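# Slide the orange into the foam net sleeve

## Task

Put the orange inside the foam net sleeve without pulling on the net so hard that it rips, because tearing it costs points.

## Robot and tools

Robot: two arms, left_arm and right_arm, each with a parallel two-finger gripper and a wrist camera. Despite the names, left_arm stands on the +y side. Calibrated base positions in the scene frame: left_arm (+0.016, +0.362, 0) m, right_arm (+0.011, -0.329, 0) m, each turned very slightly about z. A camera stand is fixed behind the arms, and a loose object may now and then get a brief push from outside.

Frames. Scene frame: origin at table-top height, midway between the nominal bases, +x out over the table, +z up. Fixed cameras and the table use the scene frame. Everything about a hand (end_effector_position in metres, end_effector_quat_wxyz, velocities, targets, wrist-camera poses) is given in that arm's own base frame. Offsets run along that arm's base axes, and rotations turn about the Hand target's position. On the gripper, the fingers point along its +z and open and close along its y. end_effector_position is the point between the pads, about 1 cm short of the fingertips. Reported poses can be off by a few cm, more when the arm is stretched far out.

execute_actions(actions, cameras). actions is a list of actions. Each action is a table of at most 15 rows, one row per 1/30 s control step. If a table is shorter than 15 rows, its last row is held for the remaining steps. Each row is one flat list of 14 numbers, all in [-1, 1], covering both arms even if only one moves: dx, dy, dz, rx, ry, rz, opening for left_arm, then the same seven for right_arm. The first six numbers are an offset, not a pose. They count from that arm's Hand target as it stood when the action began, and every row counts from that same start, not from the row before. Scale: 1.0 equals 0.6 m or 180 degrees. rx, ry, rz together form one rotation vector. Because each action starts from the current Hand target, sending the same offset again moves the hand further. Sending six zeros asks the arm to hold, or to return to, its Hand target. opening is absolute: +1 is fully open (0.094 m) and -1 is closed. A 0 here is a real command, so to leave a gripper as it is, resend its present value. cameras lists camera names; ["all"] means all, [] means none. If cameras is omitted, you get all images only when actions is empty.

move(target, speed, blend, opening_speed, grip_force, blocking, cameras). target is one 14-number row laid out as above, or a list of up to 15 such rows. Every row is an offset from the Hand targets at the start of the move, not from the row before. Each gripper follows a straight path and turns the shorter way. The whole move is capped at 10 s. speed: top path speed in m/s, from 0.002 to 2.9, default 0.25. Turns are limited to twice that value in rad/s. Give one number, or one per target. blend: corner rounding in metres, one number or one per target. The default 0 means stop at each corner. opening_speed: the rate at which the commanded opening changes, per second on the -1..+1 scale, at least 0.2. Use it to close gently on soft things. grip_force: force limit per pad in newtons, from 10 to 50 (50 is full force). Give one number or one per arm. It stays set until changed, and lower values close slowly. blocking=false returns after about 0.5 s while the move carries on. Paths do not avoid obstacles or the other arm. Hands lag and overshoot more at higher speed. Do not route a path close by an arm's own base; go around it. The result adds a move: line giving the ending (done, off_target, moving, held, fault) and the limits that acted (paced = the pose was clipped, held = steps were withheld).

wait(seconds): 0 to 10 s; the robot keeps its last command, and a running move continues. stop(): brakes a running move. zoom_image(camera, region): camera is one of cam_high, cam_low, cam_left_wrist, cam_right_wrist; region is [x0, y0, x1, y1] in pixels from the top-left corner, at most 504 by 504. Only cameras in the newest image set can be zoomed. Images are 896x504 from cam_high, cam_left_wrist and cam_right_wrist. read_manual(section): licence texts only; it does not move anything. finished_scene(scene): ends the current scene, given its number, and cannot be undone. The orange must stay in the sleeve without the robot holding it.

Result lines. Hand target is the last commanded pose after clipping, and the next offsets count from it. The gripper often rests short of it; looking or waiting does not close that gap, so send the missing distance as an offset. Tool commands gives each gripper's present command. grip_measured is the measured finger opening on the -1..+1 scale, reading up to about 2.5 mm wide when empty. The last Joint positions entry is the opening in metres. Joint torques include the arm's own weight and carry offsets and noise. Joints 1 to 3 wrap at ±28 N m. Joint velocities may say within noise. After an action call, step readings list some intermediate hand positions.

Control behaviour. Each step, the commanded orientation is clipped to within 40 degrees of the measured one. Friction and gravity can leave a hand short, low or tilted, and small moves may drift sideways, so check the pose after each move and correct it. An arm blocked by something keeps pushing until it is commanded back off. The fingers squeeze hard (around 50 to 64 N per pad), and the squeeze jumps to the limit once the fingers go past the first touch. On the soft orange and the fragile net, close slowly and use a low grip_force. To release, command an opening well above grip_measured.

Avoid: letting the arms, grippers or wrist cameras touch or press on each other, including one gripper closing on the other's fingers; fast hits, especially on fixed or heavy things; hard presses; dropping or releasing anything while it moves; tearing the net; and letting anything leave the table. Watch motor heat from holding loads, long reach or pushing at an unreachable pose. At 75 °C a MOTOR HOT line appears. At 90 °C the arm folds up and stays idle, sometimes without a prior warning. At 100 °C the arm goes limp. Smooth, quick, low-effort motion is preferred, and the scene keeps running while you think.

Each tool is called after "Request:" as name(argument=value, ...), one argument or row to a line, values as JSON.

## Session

Request:
execute_actions(
  actions=[],
)

Request:
zoom_image(
  camera="cam_high",
  region=[380, 170, 540, 290],
)

Scene clock: 0.00 s.
left_arm: end_effector_position=(+0.2737, -0.3063, +0.0857) grip_measured=-0.987 end_effector_quat_wxyz=(+0.260, +0.084, +0.765, -0.583) | right_arm: end_effector_position=(+0.2848, +0.3002, +0.0861) grip_measured=-0.983 end_effector_quat_wxyz=(-0.629, +0.702, -0.326, -0.074)
Joint positions: left_arm=[-0.575 1.849 0.444 1.165 0.672 -0.891 0.001] | right_arm=[0.538 1.843 0.471 1.112 -0.699 -1.188 0.001]
Joint velocities: within noise
Joint torques (N m): no reading
Heat: left arm: 27 °C; right arm: 23 °C.
Hand target: left_arm +0.2755, -0.3073, +0.0913; +0.267, +0.088, +0.760, -0.586 | right_arm +0.2862, +0.3004, +0.0881; -0.631, +0.701, -0.325, -0.072
Tool commands: left_gripper/opening=-1.0 right_gripper/opening=-1.0
camera_calibration:
cam_left_wrist: T_world_to_cam=[[-0.440078, -0.304222, 0.844855, -0.0430762], [-0.895118, 0.223417, -0.38581, 0.388426], [-0.0713833, -0.926031, -0.370636, -0.142924], [0, 0, 0, 1]] pos_world=[0.318528, -0.232238, 0.133279]
cam_right_wrist: T_world_to_cam=[[0.550477, -0.0204552, 0.834599, -0.22329], [0.566424, -0.725252, -0.391372, 0.130349], [0.613301, 0.688179, -0.387649, -0.257993], [0, 0, 0, 1]] pos_world=[0.20731, 0.267514, 0.137362]

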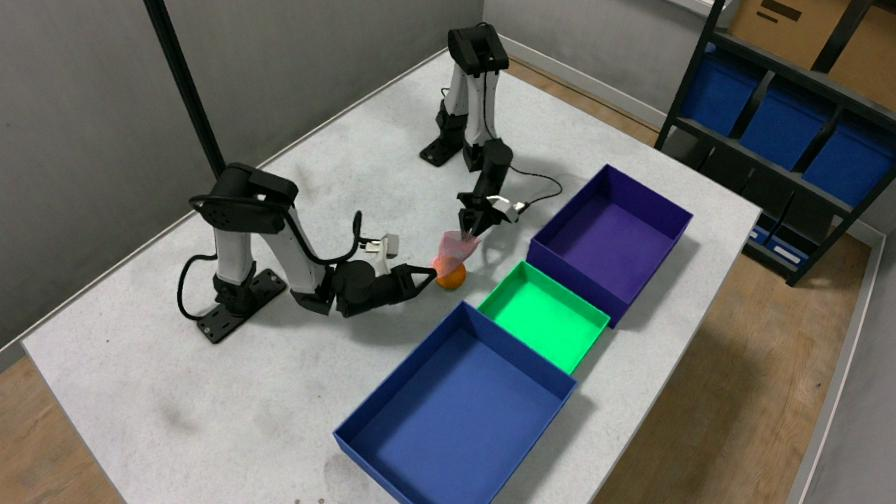

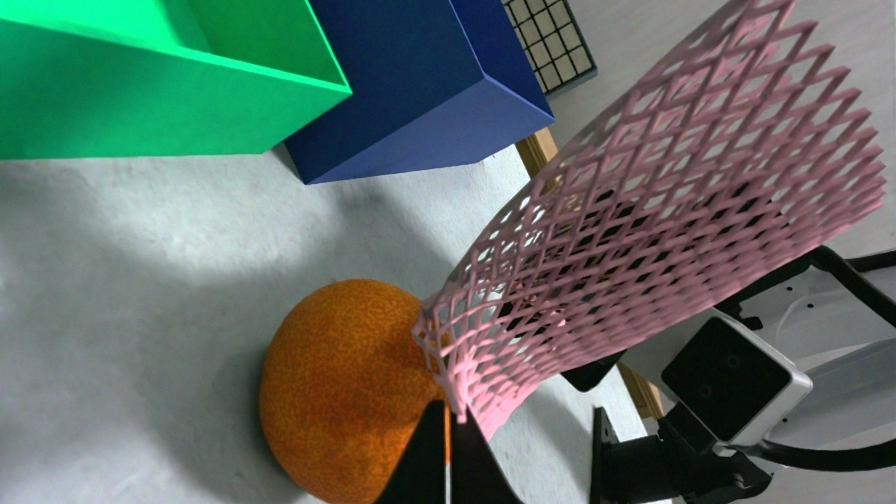

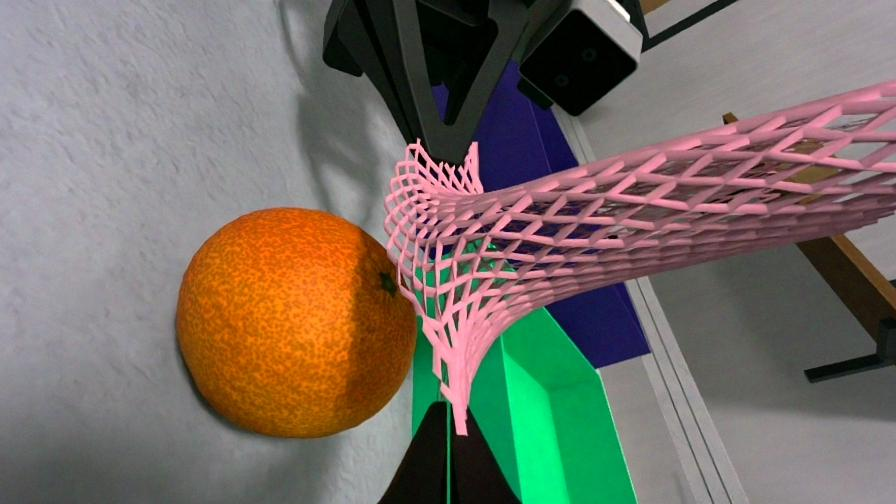

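Scaled by 3.150.

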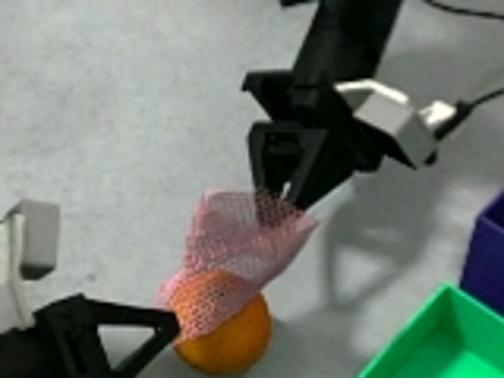

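Request:
move(
  target=[-0.017,0,-0.049,0.157,0.05,0,-1,-0.017,0,-0.053,-0.175,0.057,0,-1],
  speed=0.1,
  cameras=["cam_left_wrist","cam_right_wrist"],
)

Scene clock: 4.70 s.
left_arm: end_effector_position=(+0.2599, -0.3060, +0.0520) grip_measured=-0.987 end_effector_quat_wxyz=(+0.163, +0.101, +0.899, -0.393) | right_arm: end_effector_position=(+0.2734, +0.3021, +0.0566) grip_measured=-0.983 end_effector_quat_wxyz=(-0.397, +0.832, -0.384, -0.055)
Joint positions: left_arm=[-0.672 1.641 0.707 0.142 0.461 -0.641 0.001] | right_arm=[0.651 1.656 0.797 0.009 -0.444 -1.456 0.001]
Joint torques (N m): left_arm=[-0.38 -8.14 7.5 1.48 -0.19 0.19] | right_arm=[0.4 -6.5 7.45 1.22 0.24 0.03]
Heat: left arm: 27 °C; right arm: 24 °C.
Hand target: left_arm +0.2652, -0.3074, +0.0619; +0.177, +0.105, +0.899, -0.387 | right_arm +0.2760, +0.3004, +0.0563; -0.386, +0.836, -0.387, -0.042
Off the commanded pose: left_arm 0.011 m, 2 deg | right_arm 0.003 m, 2 deg.
move: off_target (left_arm)
camera_calibration:
cam_left_wrist: T_world_to_cam=[[-0.318114, -0.667039, 0.673693, -0.154394], [-0.930879, 0.35441, -0.0886456, 0.396888], [-0.179634, -0.655326, -0.733675, -0.026237], [0, 0, 0, 1]] pos_world=[0.315627, -0.260842, 0.119947]
cam_right_wrist: T_world_to_cam=[[0.683022, 0.375417, 0.626533, -0.336346], [0.533883, -0.842, -0.0774946, 0.153064], [0.498448, 0.387426, -0.775533, -0.119492], [0, 0, 0, 1]] pos_world=[0.207574, 0.301444, 0.129924]
Images, in order (width x height): cam_left_wrist 896x504, cam_right_wrist 896x504.

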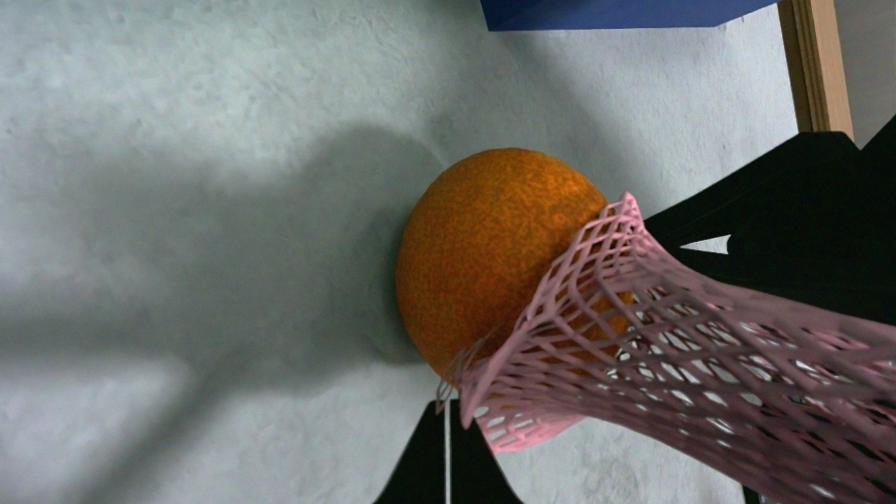

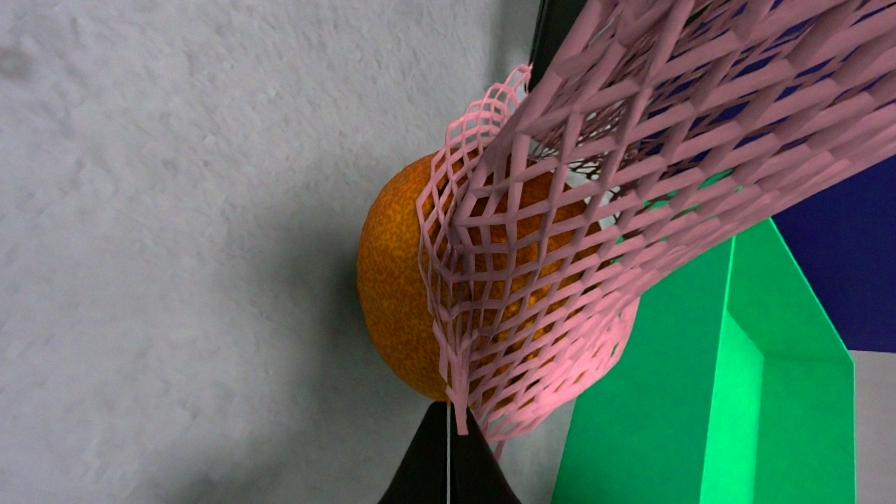

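Request:
move(
  target=[0.015,0,-0.005,0,0,0,-1,0.011,0,-0.003,0,0,0,-1],
  speed=0.06,
  cameras=["cam_left_wrist","cam_right_wrist"],
)

Scene clock: 5.80 s.
left_arm: end_effector_position=(+0.2668, -0.3084, +0.0593) grip_measured=-0.987 end_effector_quat_wxyz=(+0.174, +0.107, +0.895, -0.395) | right_arm: end_effector_position=(+0.2764, +0.3044, +0.0595) grip_measured=-0.983 end_effector_quat_wxyz=(-0.399, +0.833, -0.379, -0.052)
Joint positions: left_arm=[-0.667 1.641 0.73 0.137 0.461 -0.627 0.001] | right_arm=[0.651 1.661 0.814 0.002 -0.444 -1.466 0.001]
Joint torques (N m): left_arm=[0.66 -5.2 7.69 1.55 -0.04 0.18] | right_arm=[-0.73 -5.12 7.79 1.29 0.14 0]
Heat: left arm: 27 °C; right arm: 24 °C.
Hand target: left_arm +0.2742, -0.3074, +0.0589; +0.177, +0.104, +0.899, -0.387 | right_arm +0.2826, +0.3004, +0.0544; -0.386, +0.836, -0.387, -0.042
Off the commanded pose: left_arm 0.008 m, 1 deg | right_arm 0.009 m, 2 deg.
move: done
camera_calibration:
cam_left_wrist: T_world_to_cam=[[-0.337241, -0.660952, 0.670381, -0.151555], [-0.927113, 0.356841, -0.11457, 0.406097], [-0.163495, -0.660157, -0.733118, -0.027074], [0, 0, 0, 1]] pos_world=[0.320961, -0.262956, 0.128277]
cam_right_wrist: T_world_to_cam=[[0.673547, 0.379827, 0.634087, -0.340308], [0.540584, -0.838192, -0.0721366, 0.150257], [0.504087, 0.391365, -0.76989, -0.122748], [0, 0, 0, 1]] pos_world=[0.209863, 0.303241, 0.132121]
Images, in order (width x height): cam_left_wrist 896x504, cam_right_wrist 896x504.

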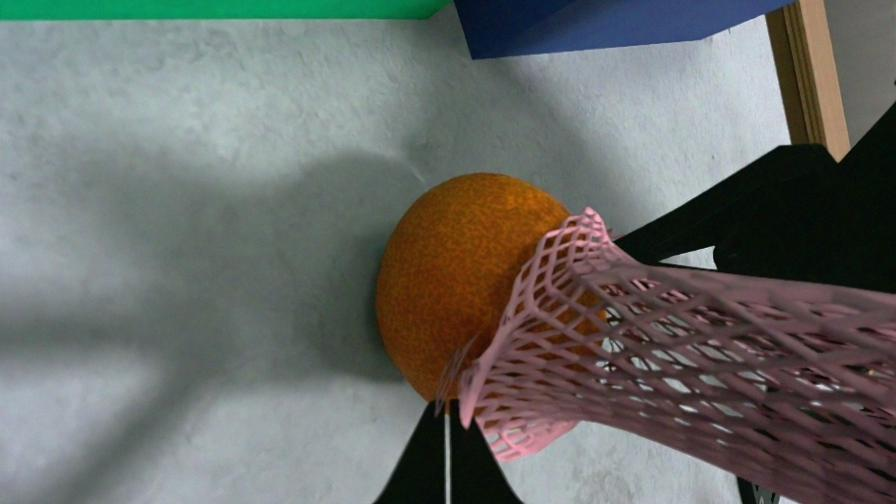

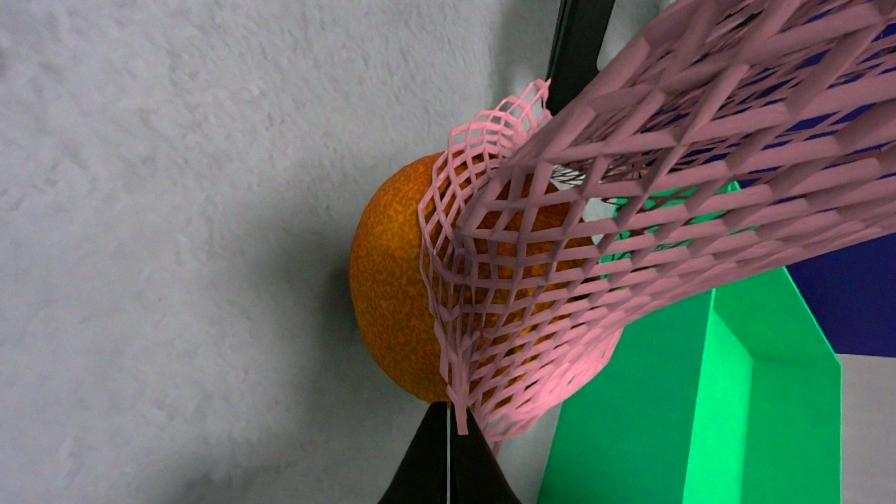

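Request:
move(
  target=[0.004,0,-0.022,0,0,0,-1,-0.004,0,-0.024,0,0,0,-1],
  speed=0.06,
  cameras=["cam_left_wrist","cam_right_wrist"],
)

Scene clock: 7.10 s.
left_arm: end_effector_position=(+0.2702, -0.3082, +0.0471) grip_measured=-0.987 end_effector_quat_wxyz=(+0.171, +0.105, +0.898, -0.391) | right_arm: end_effector_position=(+0.2823, +0.3089, +0.0578) grip_measured=-0.983 end_effector_quat_wxyz=(-0.410, +0.831, -0.374, -0.046)
Joint positions: left_arm=[-0.661 1.686 0.73 0.166 0.461 -0.622 0.001] | right_arm=[0.651 1.687 0.814 0.054 -0.444 -1.467 0.001]
Joint torques (N m): left_arm=[0.65 -5.39 6.34 1.78 0 0.18] | right_arm=[-0.32 -5.01 4.53 1.46 0.22 0.11]
Heat: left arm: 28 °C; right arm: 24 °C.
Hand target: left_arm +0.2768, -0.3073, +0.0457; +0.177, +0.104, +0.899, -0.387 | right_arm +0.2802, +0.3004, +0.0401; -0.386, +0.836, -0.387, -0.043
Off the commanded pose: left_arm 0.007 m, 1 deg | right_arm 0.020 m, 3 deg.
move: off_target (right_arm)
camera_calibration:
cam_left_wrist: T_world_to_cam=[[-0.329737, -0.668698, 0.666421, -0.146337], [-0.929046, 0.355283, -0.103183, 0.407335], [-0.16777, -0.653159, -0.738401, -0.0317906], [0, 0, 0, 1]] pos_world=[0.324847, -0.263339, 0.116078]
cam_right_wrist: T_world_to_cam=[[0.659831, 0.369737, 0.654154, -0.339096], [0.542297, -0.836925, -0.073961, 0.149978], [0.520132, 0.403547, -0.752737, -0.138131], [0, 0, 0, 1]] pos_world=[0.21426, 0.306639, 0.128937]
Images, in order (width x height): cam_left_wrist 896x504, cam_right_wrist 896x504.

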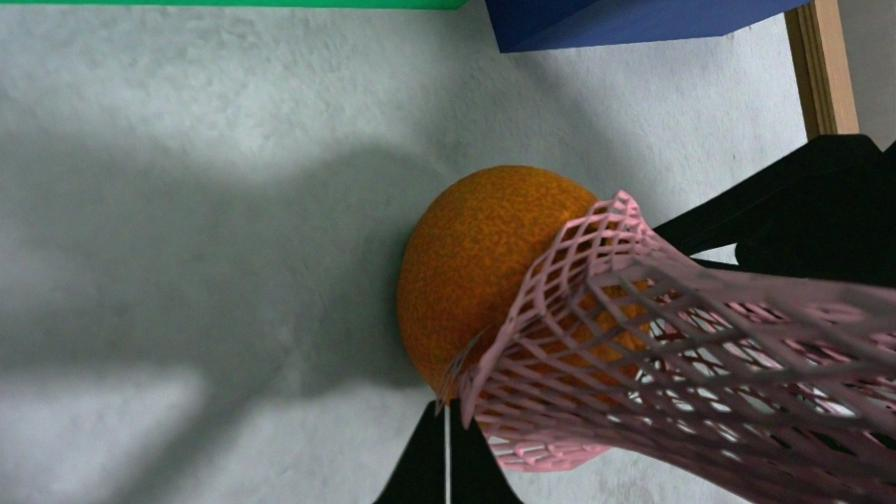

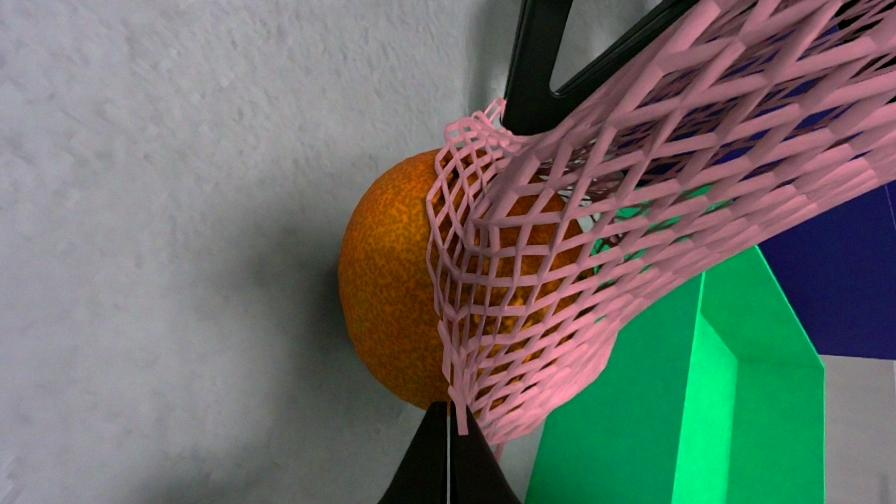

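Request:
move(
  target=[
    [0.012,0.003,0.028,0,0,0,-1,0.015,-0.009,0.038,0,0,0,-1],
    [0.017,0.003,-0.01,0,0,0,-1,0.017,-0.009,0.0,0,0,0,-1],
  ],
  speed=0.08,
  cameras=["all"],
)

Request:
zoom_image(
  camera="cam_high",
  region=[390, 210, 510, 310],
)

Scene clock: 9.77 s.
left_arm: end_effector_position=(+0.2848, -0.3097, +0.0467) grip_measured=-0.987 end_effector_quat_wxyz=(+0.178, +0.106, +0.896, -0.394) | right_arm: end_effector_position=(+0.2929, +0.3032, +0.0554) grip_measured=-0.983 end_effector_quat_wxyz=(-0.404, +0.832, -0.378, -0.040)
Joint positions: left_arm=[-0.637 1.728 0.768 0.177 0.475 -0.602 0.001] | right_arm=[0.624 1.707 0.839 0.031 -0.444 -1.491 0.001]
Joint torques (N m): left_arm=[0.7 -5.74 5.07 1.79 0.05 0.19] | right_arm=[-1.09 -5.41 4.41 1.47 -0.03 0.07]
Heat: left arm: 28 °C; right arm: 24 °C.
Hand target: left_arm +0.2868, -0.3055, +0.0396; +0.177, +0.104, +0.899, -0.387 | right_arm +0.2904, +0.2950, +0.0401; -0.386, +0.836, -0.387, -0.042
Off the commanded pose: left_arm 0.008 m, 1 deg | right_arm 0.018 m, 2 deg.
move: off_target (right_arm)
camera_calibration:
cam_left_wrist: T_world_to_cam=[[-0.338172, -0.664149, 0.666743, -0.138477], [-0.928001, 0.353064, -0.118992, 0.421109], [-0.156375, -0.658978, -0.735728, -0.0358097], [0, 0, 0, 1]] pos_world=[0.338361, -0.264245, 0.116091]
cam_right_wrist: T_world_to_cam=[[0.661454, 0.373665, 0.650271, -0.343808], [0.534089, -0.843393, -0.0586353, 0.142797], [0.526524, 0.386087, -0.757436, -0.139456], [0, 0, 0, 1]] pos_world=[0.224574, 0.302745, 0.126312]

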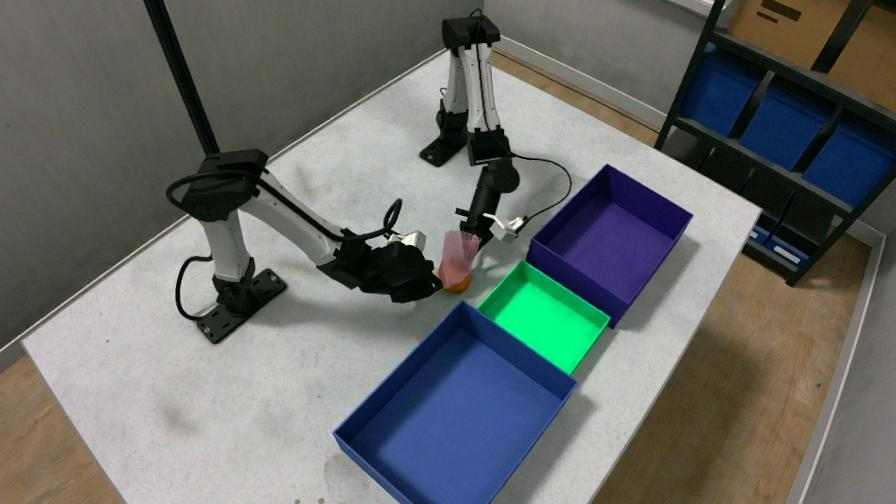

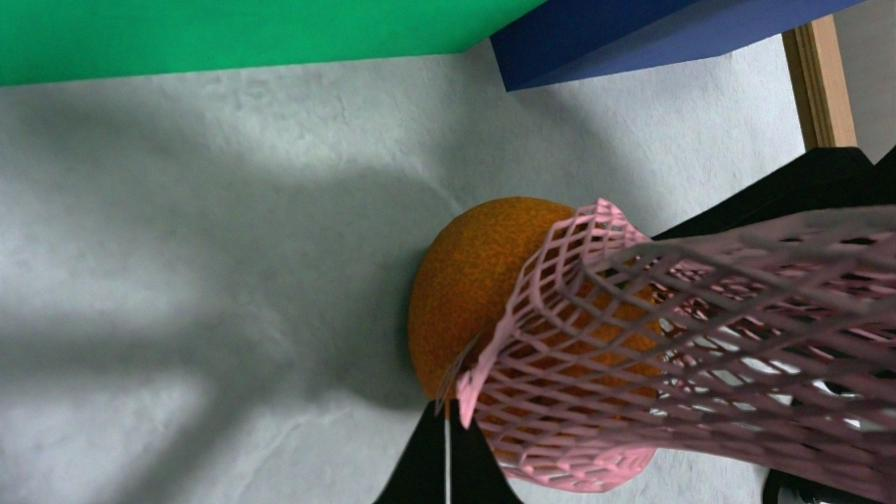

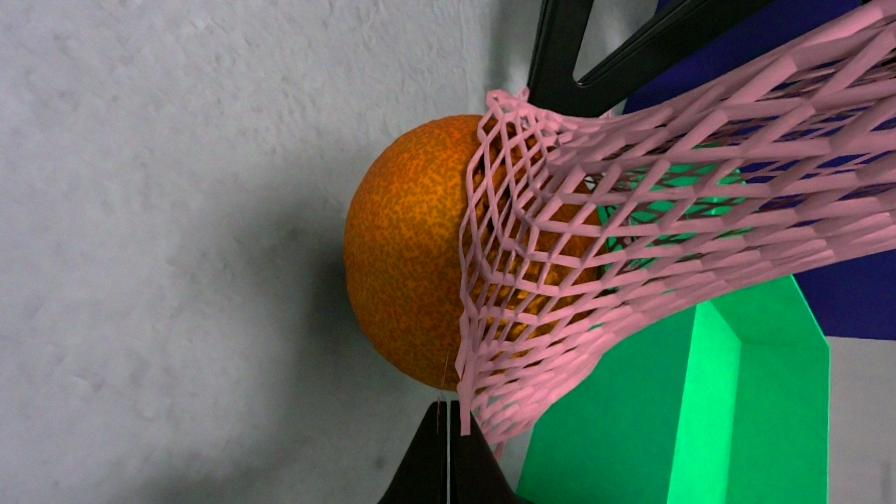

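Scaled by 4.200.

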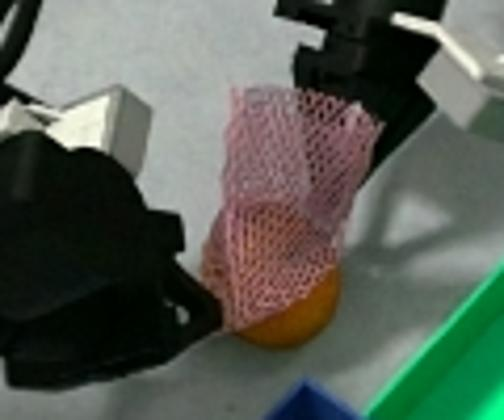

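Request:
move(
  target=[0.0,0.004,-0.02,0.05,0.015,0,-1,0.0,-0.012,-0.022,-0.05,0.015,0,-1],
  speed=0.06,
  cameras=["all"],
)

Request:
zoom_image(
  camera="cam_high",
  region=[390, 210, 510, 310],
)

Scene clock: 12.77 s.
left_arm: end_effector_position=(+0.2851, -0.3089, +0.0386) grip_measured=-0.987 end_effector_quat_wxyz=(+0.154, +0.113, +0.919, -0.346) | right_arm: end_effector_position=(+0.2903, +0.2951, +0.0390) grip_measured=-0.984 end_effector_quat_wxyz=(-0.340, +0.855, -0.388, -0.040)
Joint positions: left_arm=[-0.656 1.753 0.863 -0.005 0.419 -0.56 0.001] | right_arm=[0.634 1.748 0.92 -0.144 -0.388 -1.535 0.001]
Joint torques (N m): left_arm=[-0.21 -5.61 7.08 1.17 -0.35 0.19] | right_arm=[0.13 -5.24 7.09 0.9 0.33 0.04]
Heat: left arm: 28 °C; right arm: 25 °C.
Hand target: left_arm +0.2869, -0.3032, +0.0277; +0.148, +0.109, +0.930, -0.318 | right_arm +0.2904, +0.2878, +0.0269; -0.310, +0.863, -0.398, -0.032
Off the commanded pose: left_arm 0.013 m, 4 deg | right_arm 0.014 m, 4 deg.
move: off_target (left_arm, right_arm)
camera_calibration:
cam_left_wrist: T_world_to_cam=[[-0.323104, -0.731175, 0.600822, -0.154925], [-0.927239, 0.37158, -0.0464435, 0.422841], [-0.189295, -0.572111, -0.798033, -0.0025315], [0, 0, 0, 1]] pos_world=[0.341539, -0.271845, 0.1107]
cam_right_wrist: T_world_to_cam=[[0.692701, 0.453927, 0.56046, -0.35764], [0.53809, -0.842707, 0.0174705, 0.132065], [0.480234, 0.289476, -0.827997, -0.102641], [0, 0, 0, 1]] pos_world=[0.225967, 0.303346, 0.113149]

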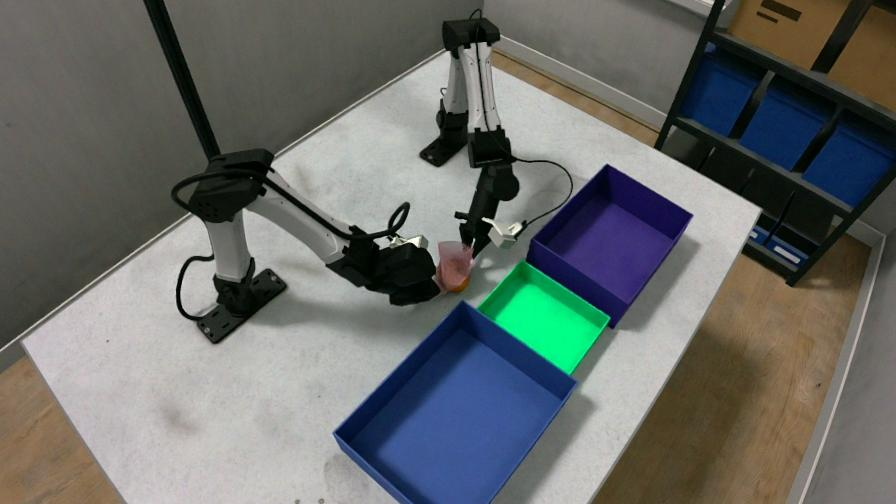

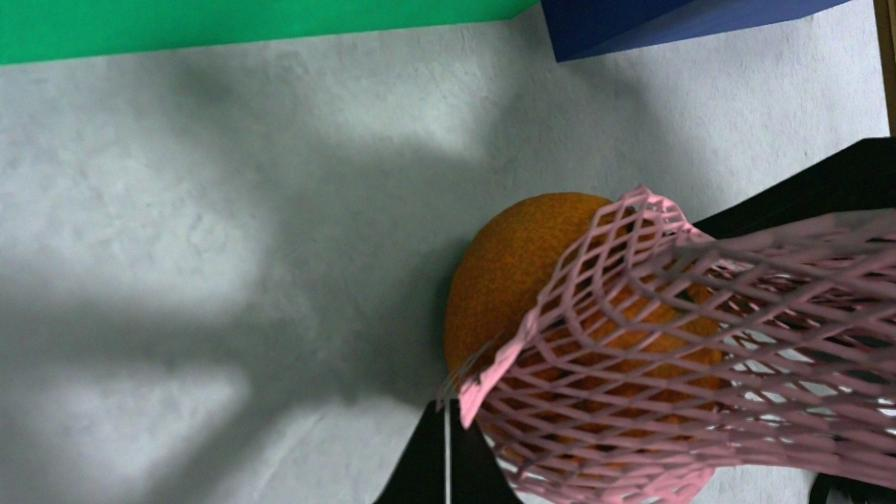

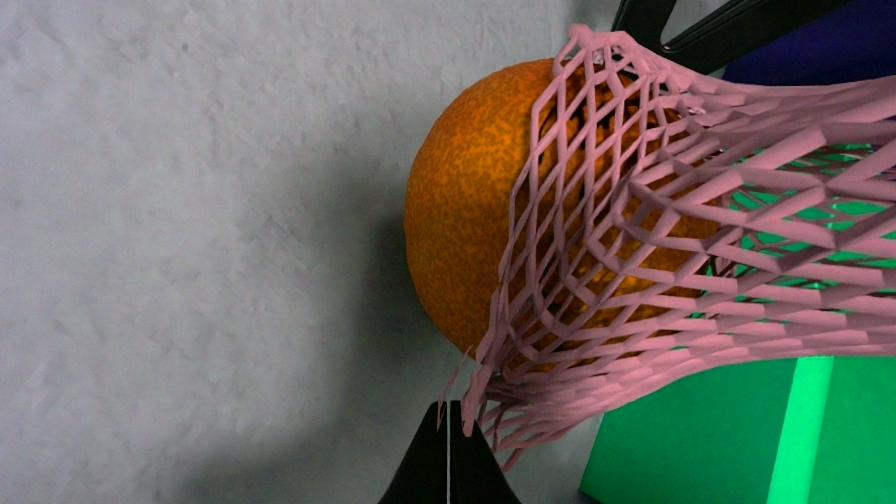

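Scaled by 4.200.

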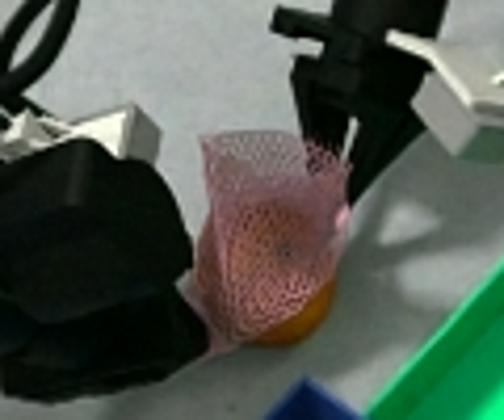

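Request:
move(
  target=[0.0,0.003,-0.016,0.0,0.0,0,-1,-0.0,-0.003,-0.016,0,0.0,0,-1],
  speed=0.06,
  cameras=["all"],
)

Request:
zoom_image(
  camera="cam_high",
  region=[390, 210, 510, 310],
)

Scene clock: 13.87 s.
left_arm: end_effector_position=(+0.2854, -0.3092, +0.0324) grip_measured=-0.987 end_effector_quat_wxyz=(+0.151, +0.114, +0.920, -0.344) | right_arm: end_effector_position=(+0.2921, +0.2964, +0.0344) grip_measured=-0.984 end_effector_quat_wxyz=(-0.340, +0.856, -0.387, -0.039)
Joint positions: left_arm=[-0.656 1.773 0.863 0.005 0.419 -0.556 0.001] | right_arm=[0.634 1.766 0.92 -0.126 -0.388 -1.539 0.001]
Joint torques (N m): left_arm=[0.12 -5.5 5.5 1.43 -0.33 0.18] | right_arm=[-0.24 -5.33 5.24 1.1 0.32 0.02]
Heat: left arm: 28 °C; right arm: 25 °C.
Hand target: left_arm +0.2869, -0.3014, +0.0181; +0.147, +0.109, +0.930, -0.318 | right_arm +0.2904, +0.2859, +0.0172; -0.310, +0.863, -0.398, -0.032
Off the commanded pose: left_arm 0.016 m, 3 deg | right_arm 0.020 m, 4 deg.
move: off_target (left_arm, right_arm)
camera_calibration:
cam_left_wrist: T_world_to_cam=[[-0.321797, -0.734262, 0.597751, -0.152434], [-0.926531, 0.374173, -0.0391698, 0.423291], [-0.194902, -0.56644, -0.800724, -0.00411643], [0, 0, 0, 1]] pos_world=[0.342338, -0.272643, 0.104402]
cam_right_wrist: T_world_to_cam=[[0.689597, 0.456503, 0.562193, -0.356818], [0.540576, -0.841061, 0.0198634, 0.13089], [0.481906, 0.29021, -0.826767, -0.108439], [0, 0, 0, 1]] pos_world=[0.227562, 0.304445, 0.108347]

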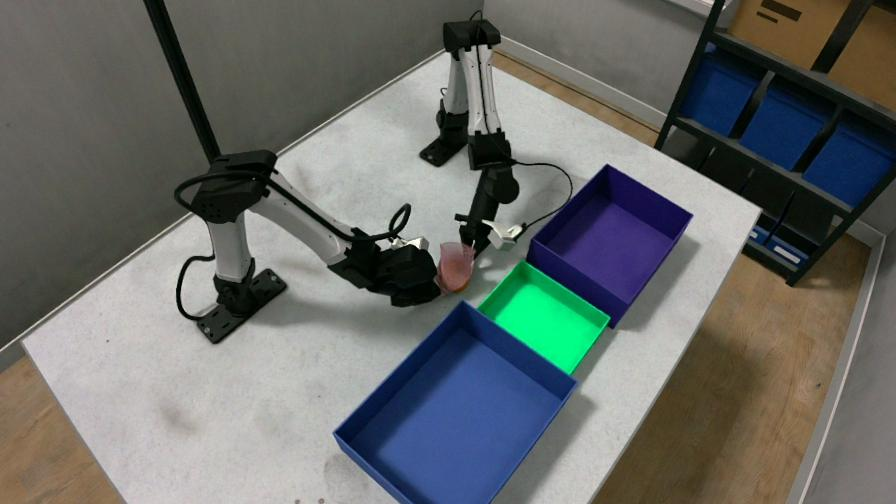

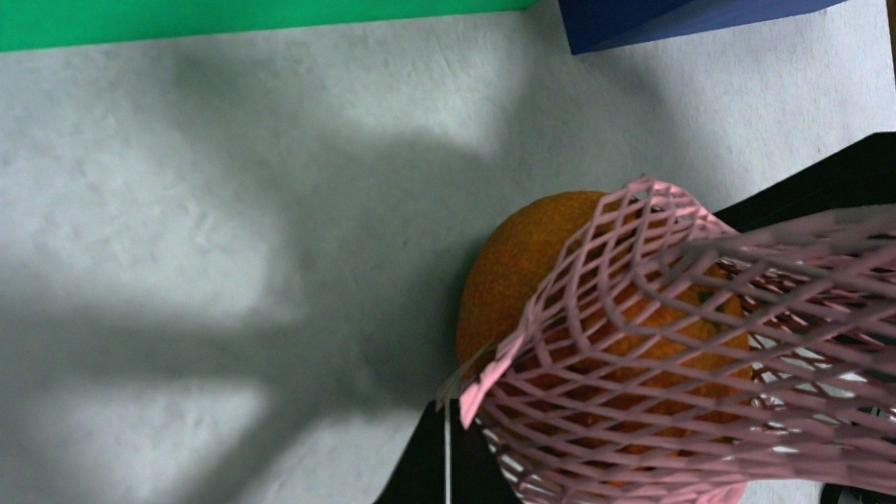

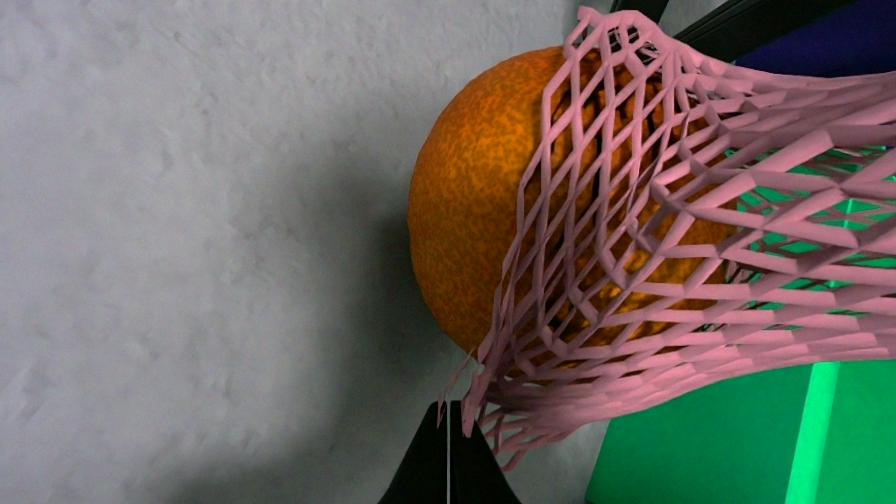

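Scaled by 4.200.

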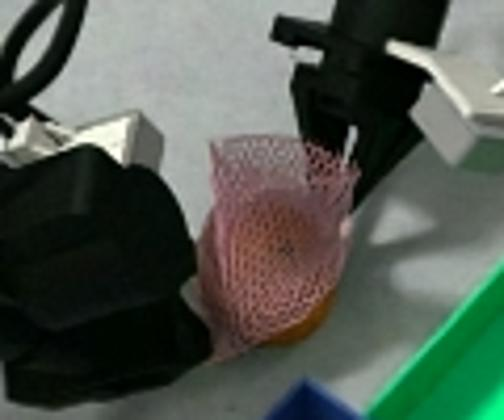

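Request:
move(
  target=[-0.022,0.003,-0.012,0.0,0.0,0,-1,-0.025,-0.003,-0.012,0,0.0,0,-1],
  speed=0.06,
  cameras=["all"],
)

Request:
zoom_image(
  camera="cam_high",
  region=[390, 210, 510, 310],
)

Scene clock: 15.07 s.
left_arm: end_effector_position=(+0.2782, -0.3114, +0.0267) grip_measured=-0.987 end_effector_quat_wxyz=(+0.156, +0.123, +0.917, -0.347) | right_arm: end_effector_position=(+0.2817, +0.2976, +0.0241) grip_measured=-0.984 end_effector_quat_wxyz=(-0.342, +0.859, -0.379, -0.038)
Joint positions: left_arm=[-0.674 1.773 0.823 0.061 0.412 -0.556 0.001] | right_arm=[0.655 1.766 0.866 -0.064 -0.38 -1.536 0.001]
Joint torques (N m): left_arm=[-0.23 -6.89 3.75 1.42 -0.41 0] | right_arm=[0.06 -7.43 3.43 1.06 0.41 0.26]
Heat: left arm: 29 °C; right arm: 25 °C.
Hand target: left_arm +0.2738, -0.2997, +0.0109; +0.148, +0.109, +0.930, -0.318 | right_arm +0.2753, +0.2842, +0.0100; -0.310, +0.863, -0.398, -0.032
Off the commanded pose: left_arm 0.020 m, 4 deg | right_arm 0.020 m, 4 deg.
move: off_target (left_arm, right_arm)
camera_calibration:
cam_left_wrist: T_world_to_cam=[[-0.341434, -0.726002, 0.596945, -0.145028], [-0.920606, 0.386359, -0.0566703, 0.419815], [-0.189492, -0.568901, -0.800278, -0.0136776], [0, 0, 0, 1]] pos_world=[0.334375, -0.275271, 0.0994191]
cam_right_wrist: T_world_to_cam=[[0.677943, 0.466303, 0.568291, -0.34427], [0.552751, -0.832998, 0.0241001, 0.131859], [0.484623, 0.297785, -0.822475, -0.115412], [0, 0, 0, 1]] pos_world=[0.216441, 0.30474, 0.0975443]

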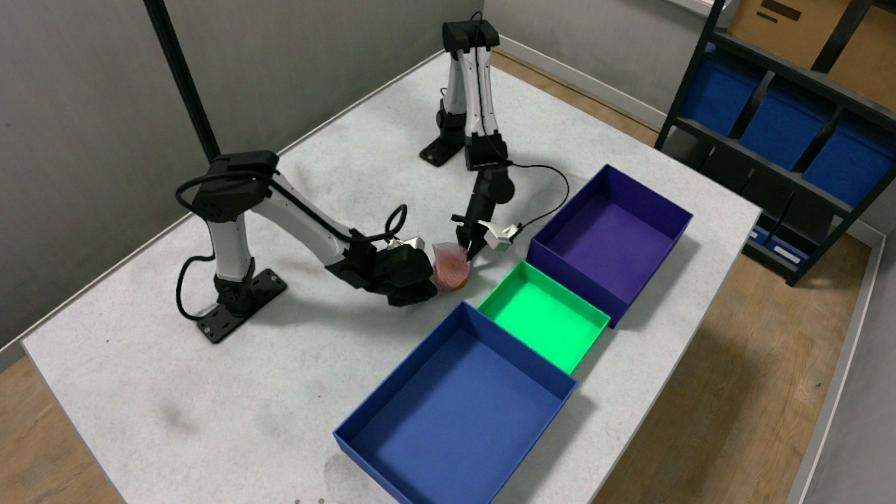

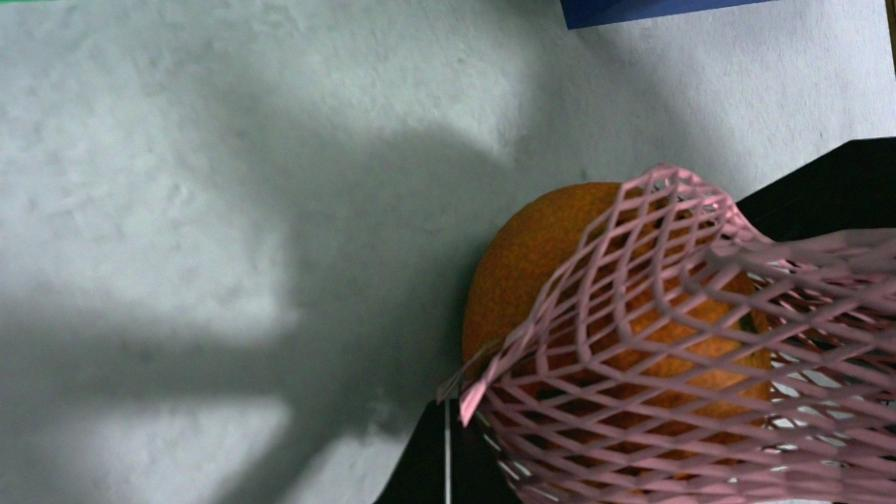

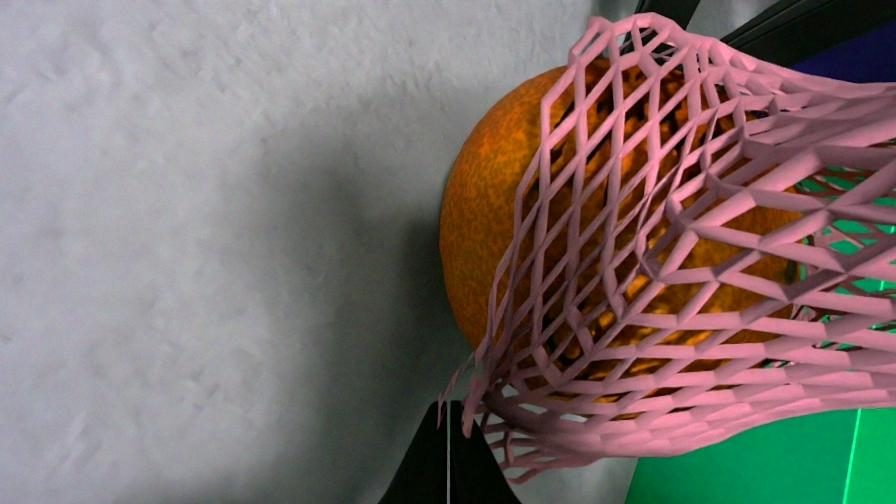

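Scaled by 4.200.

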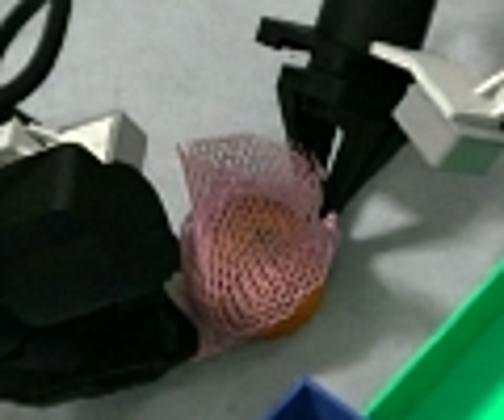

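Request:
move(
  target=[
    [-0.022,0.006,-0.016,0.0,0.0,0,-1,-0.022,-0.004,-0.016,0,0.0,0,-1],
    [0.012,0.006,-0.018,0.0,0.0,0,-1,0.012,-0.004,-0.018,0,0.0,0,-1],
  ],
  speed=0.06,
  cameras=["all"],
)

Request:
zoom_image(
  camera="cam_high",
  region=[390, 210, 510, 310],
)

Scene clock: 17.90 s.
left_arm: end_effector_position=(+0.2823, -0.3072, +0.0154) grip_measured=-0.987 end_effector_quat_wxyz=(+0.169, +0.119, +0.916, -0.345) | right_arm: end_effector_position=(+0.2861, +0.2947, +0.0157) grip_measured=-0.984 end_effector_quat_wxyz=(-0.347, +0.856, -0.382, -0.025)
Joint positions: left_arm=[-0.665 1.8 0.788 0.142 0.398 -0.554 0.001] | right_arm=[0.65 1.784 0.836 0.002 -0.362 -1.535 0.001]
Joint torques (N m): left_arm=[0.9 -5.56 6.24 1.05 -0.11 0.16] | right_arm=[-0.96 -5.22 6.39 0.78 0.09 0.11]
Heat: left arm: 29 °C; right arm: 25 °C.
Hand target: left_arm +0.2809, -0.2960, +0.0001; +0.147, +0.109, +0.930, -0.318 | right_arm +0.2826, +0.2818, -0.0007; -0.310, +0.863, -0.398, -0.032
Off the commanded pose: left_arm 0.019 m, 4 deg | right_arm 0.021 m, 5 deg.
move: off_target (left_arm, right_arm)
camera_calibration:
cam_left_wrist: T_world_to_cam=[[-0.343103, -0.730353, 0.590648, -0.134571], [-0.925131, 0.371557, -0.0779611, 0.418391], [-0.162521, -0.573176, -0.803154, -0.0284485], [0, 0, 0, 1]] pos_world=[0.336272, -0.270046, 0.0892536]
cam_right_wrist: T_world_to_cam=[[0.672253, 0.454727, 0.584208, -0.336301], [0.537863, -0.842235, 0.0366426, 0.134009], [0.508703, 0.289591, -0.810776, -0.1283], [0, 0, 0, 1]] pos_world=[0.219267, 0.302946, 0.0875366]

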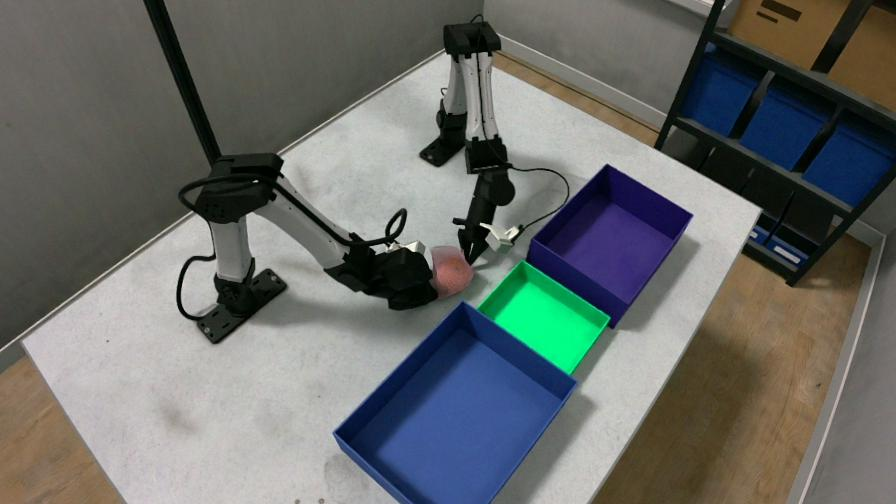

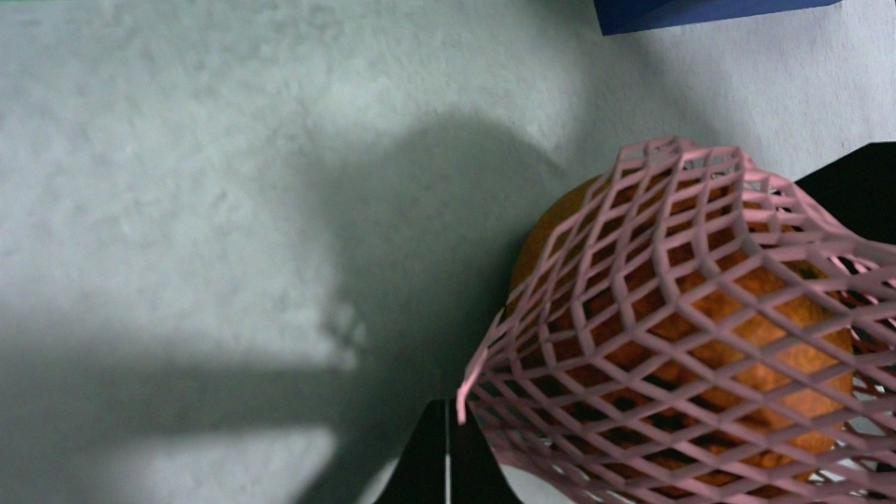

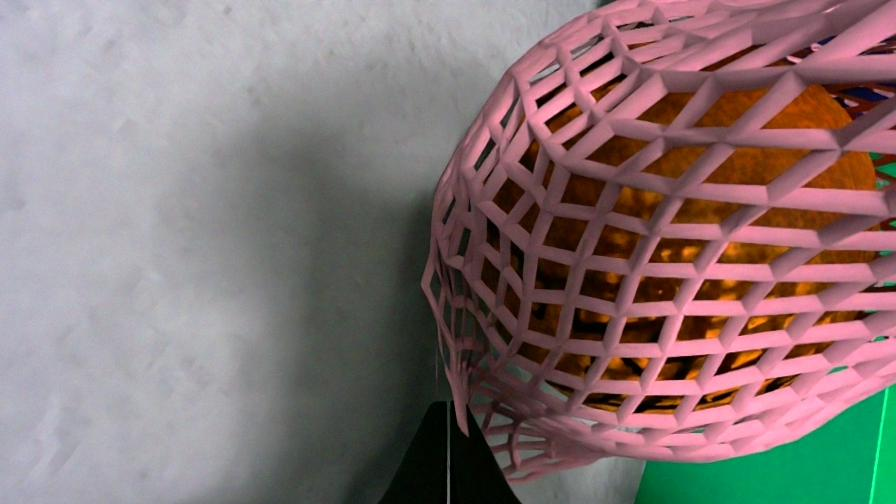

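Scaled by 4.200.

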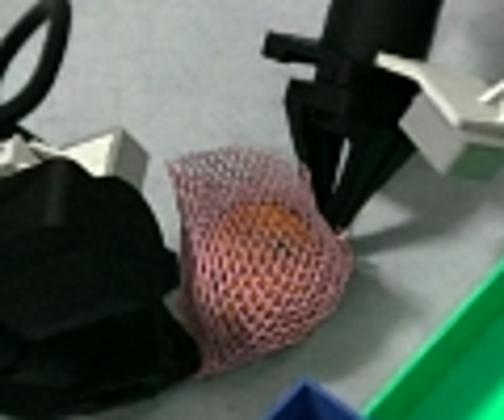

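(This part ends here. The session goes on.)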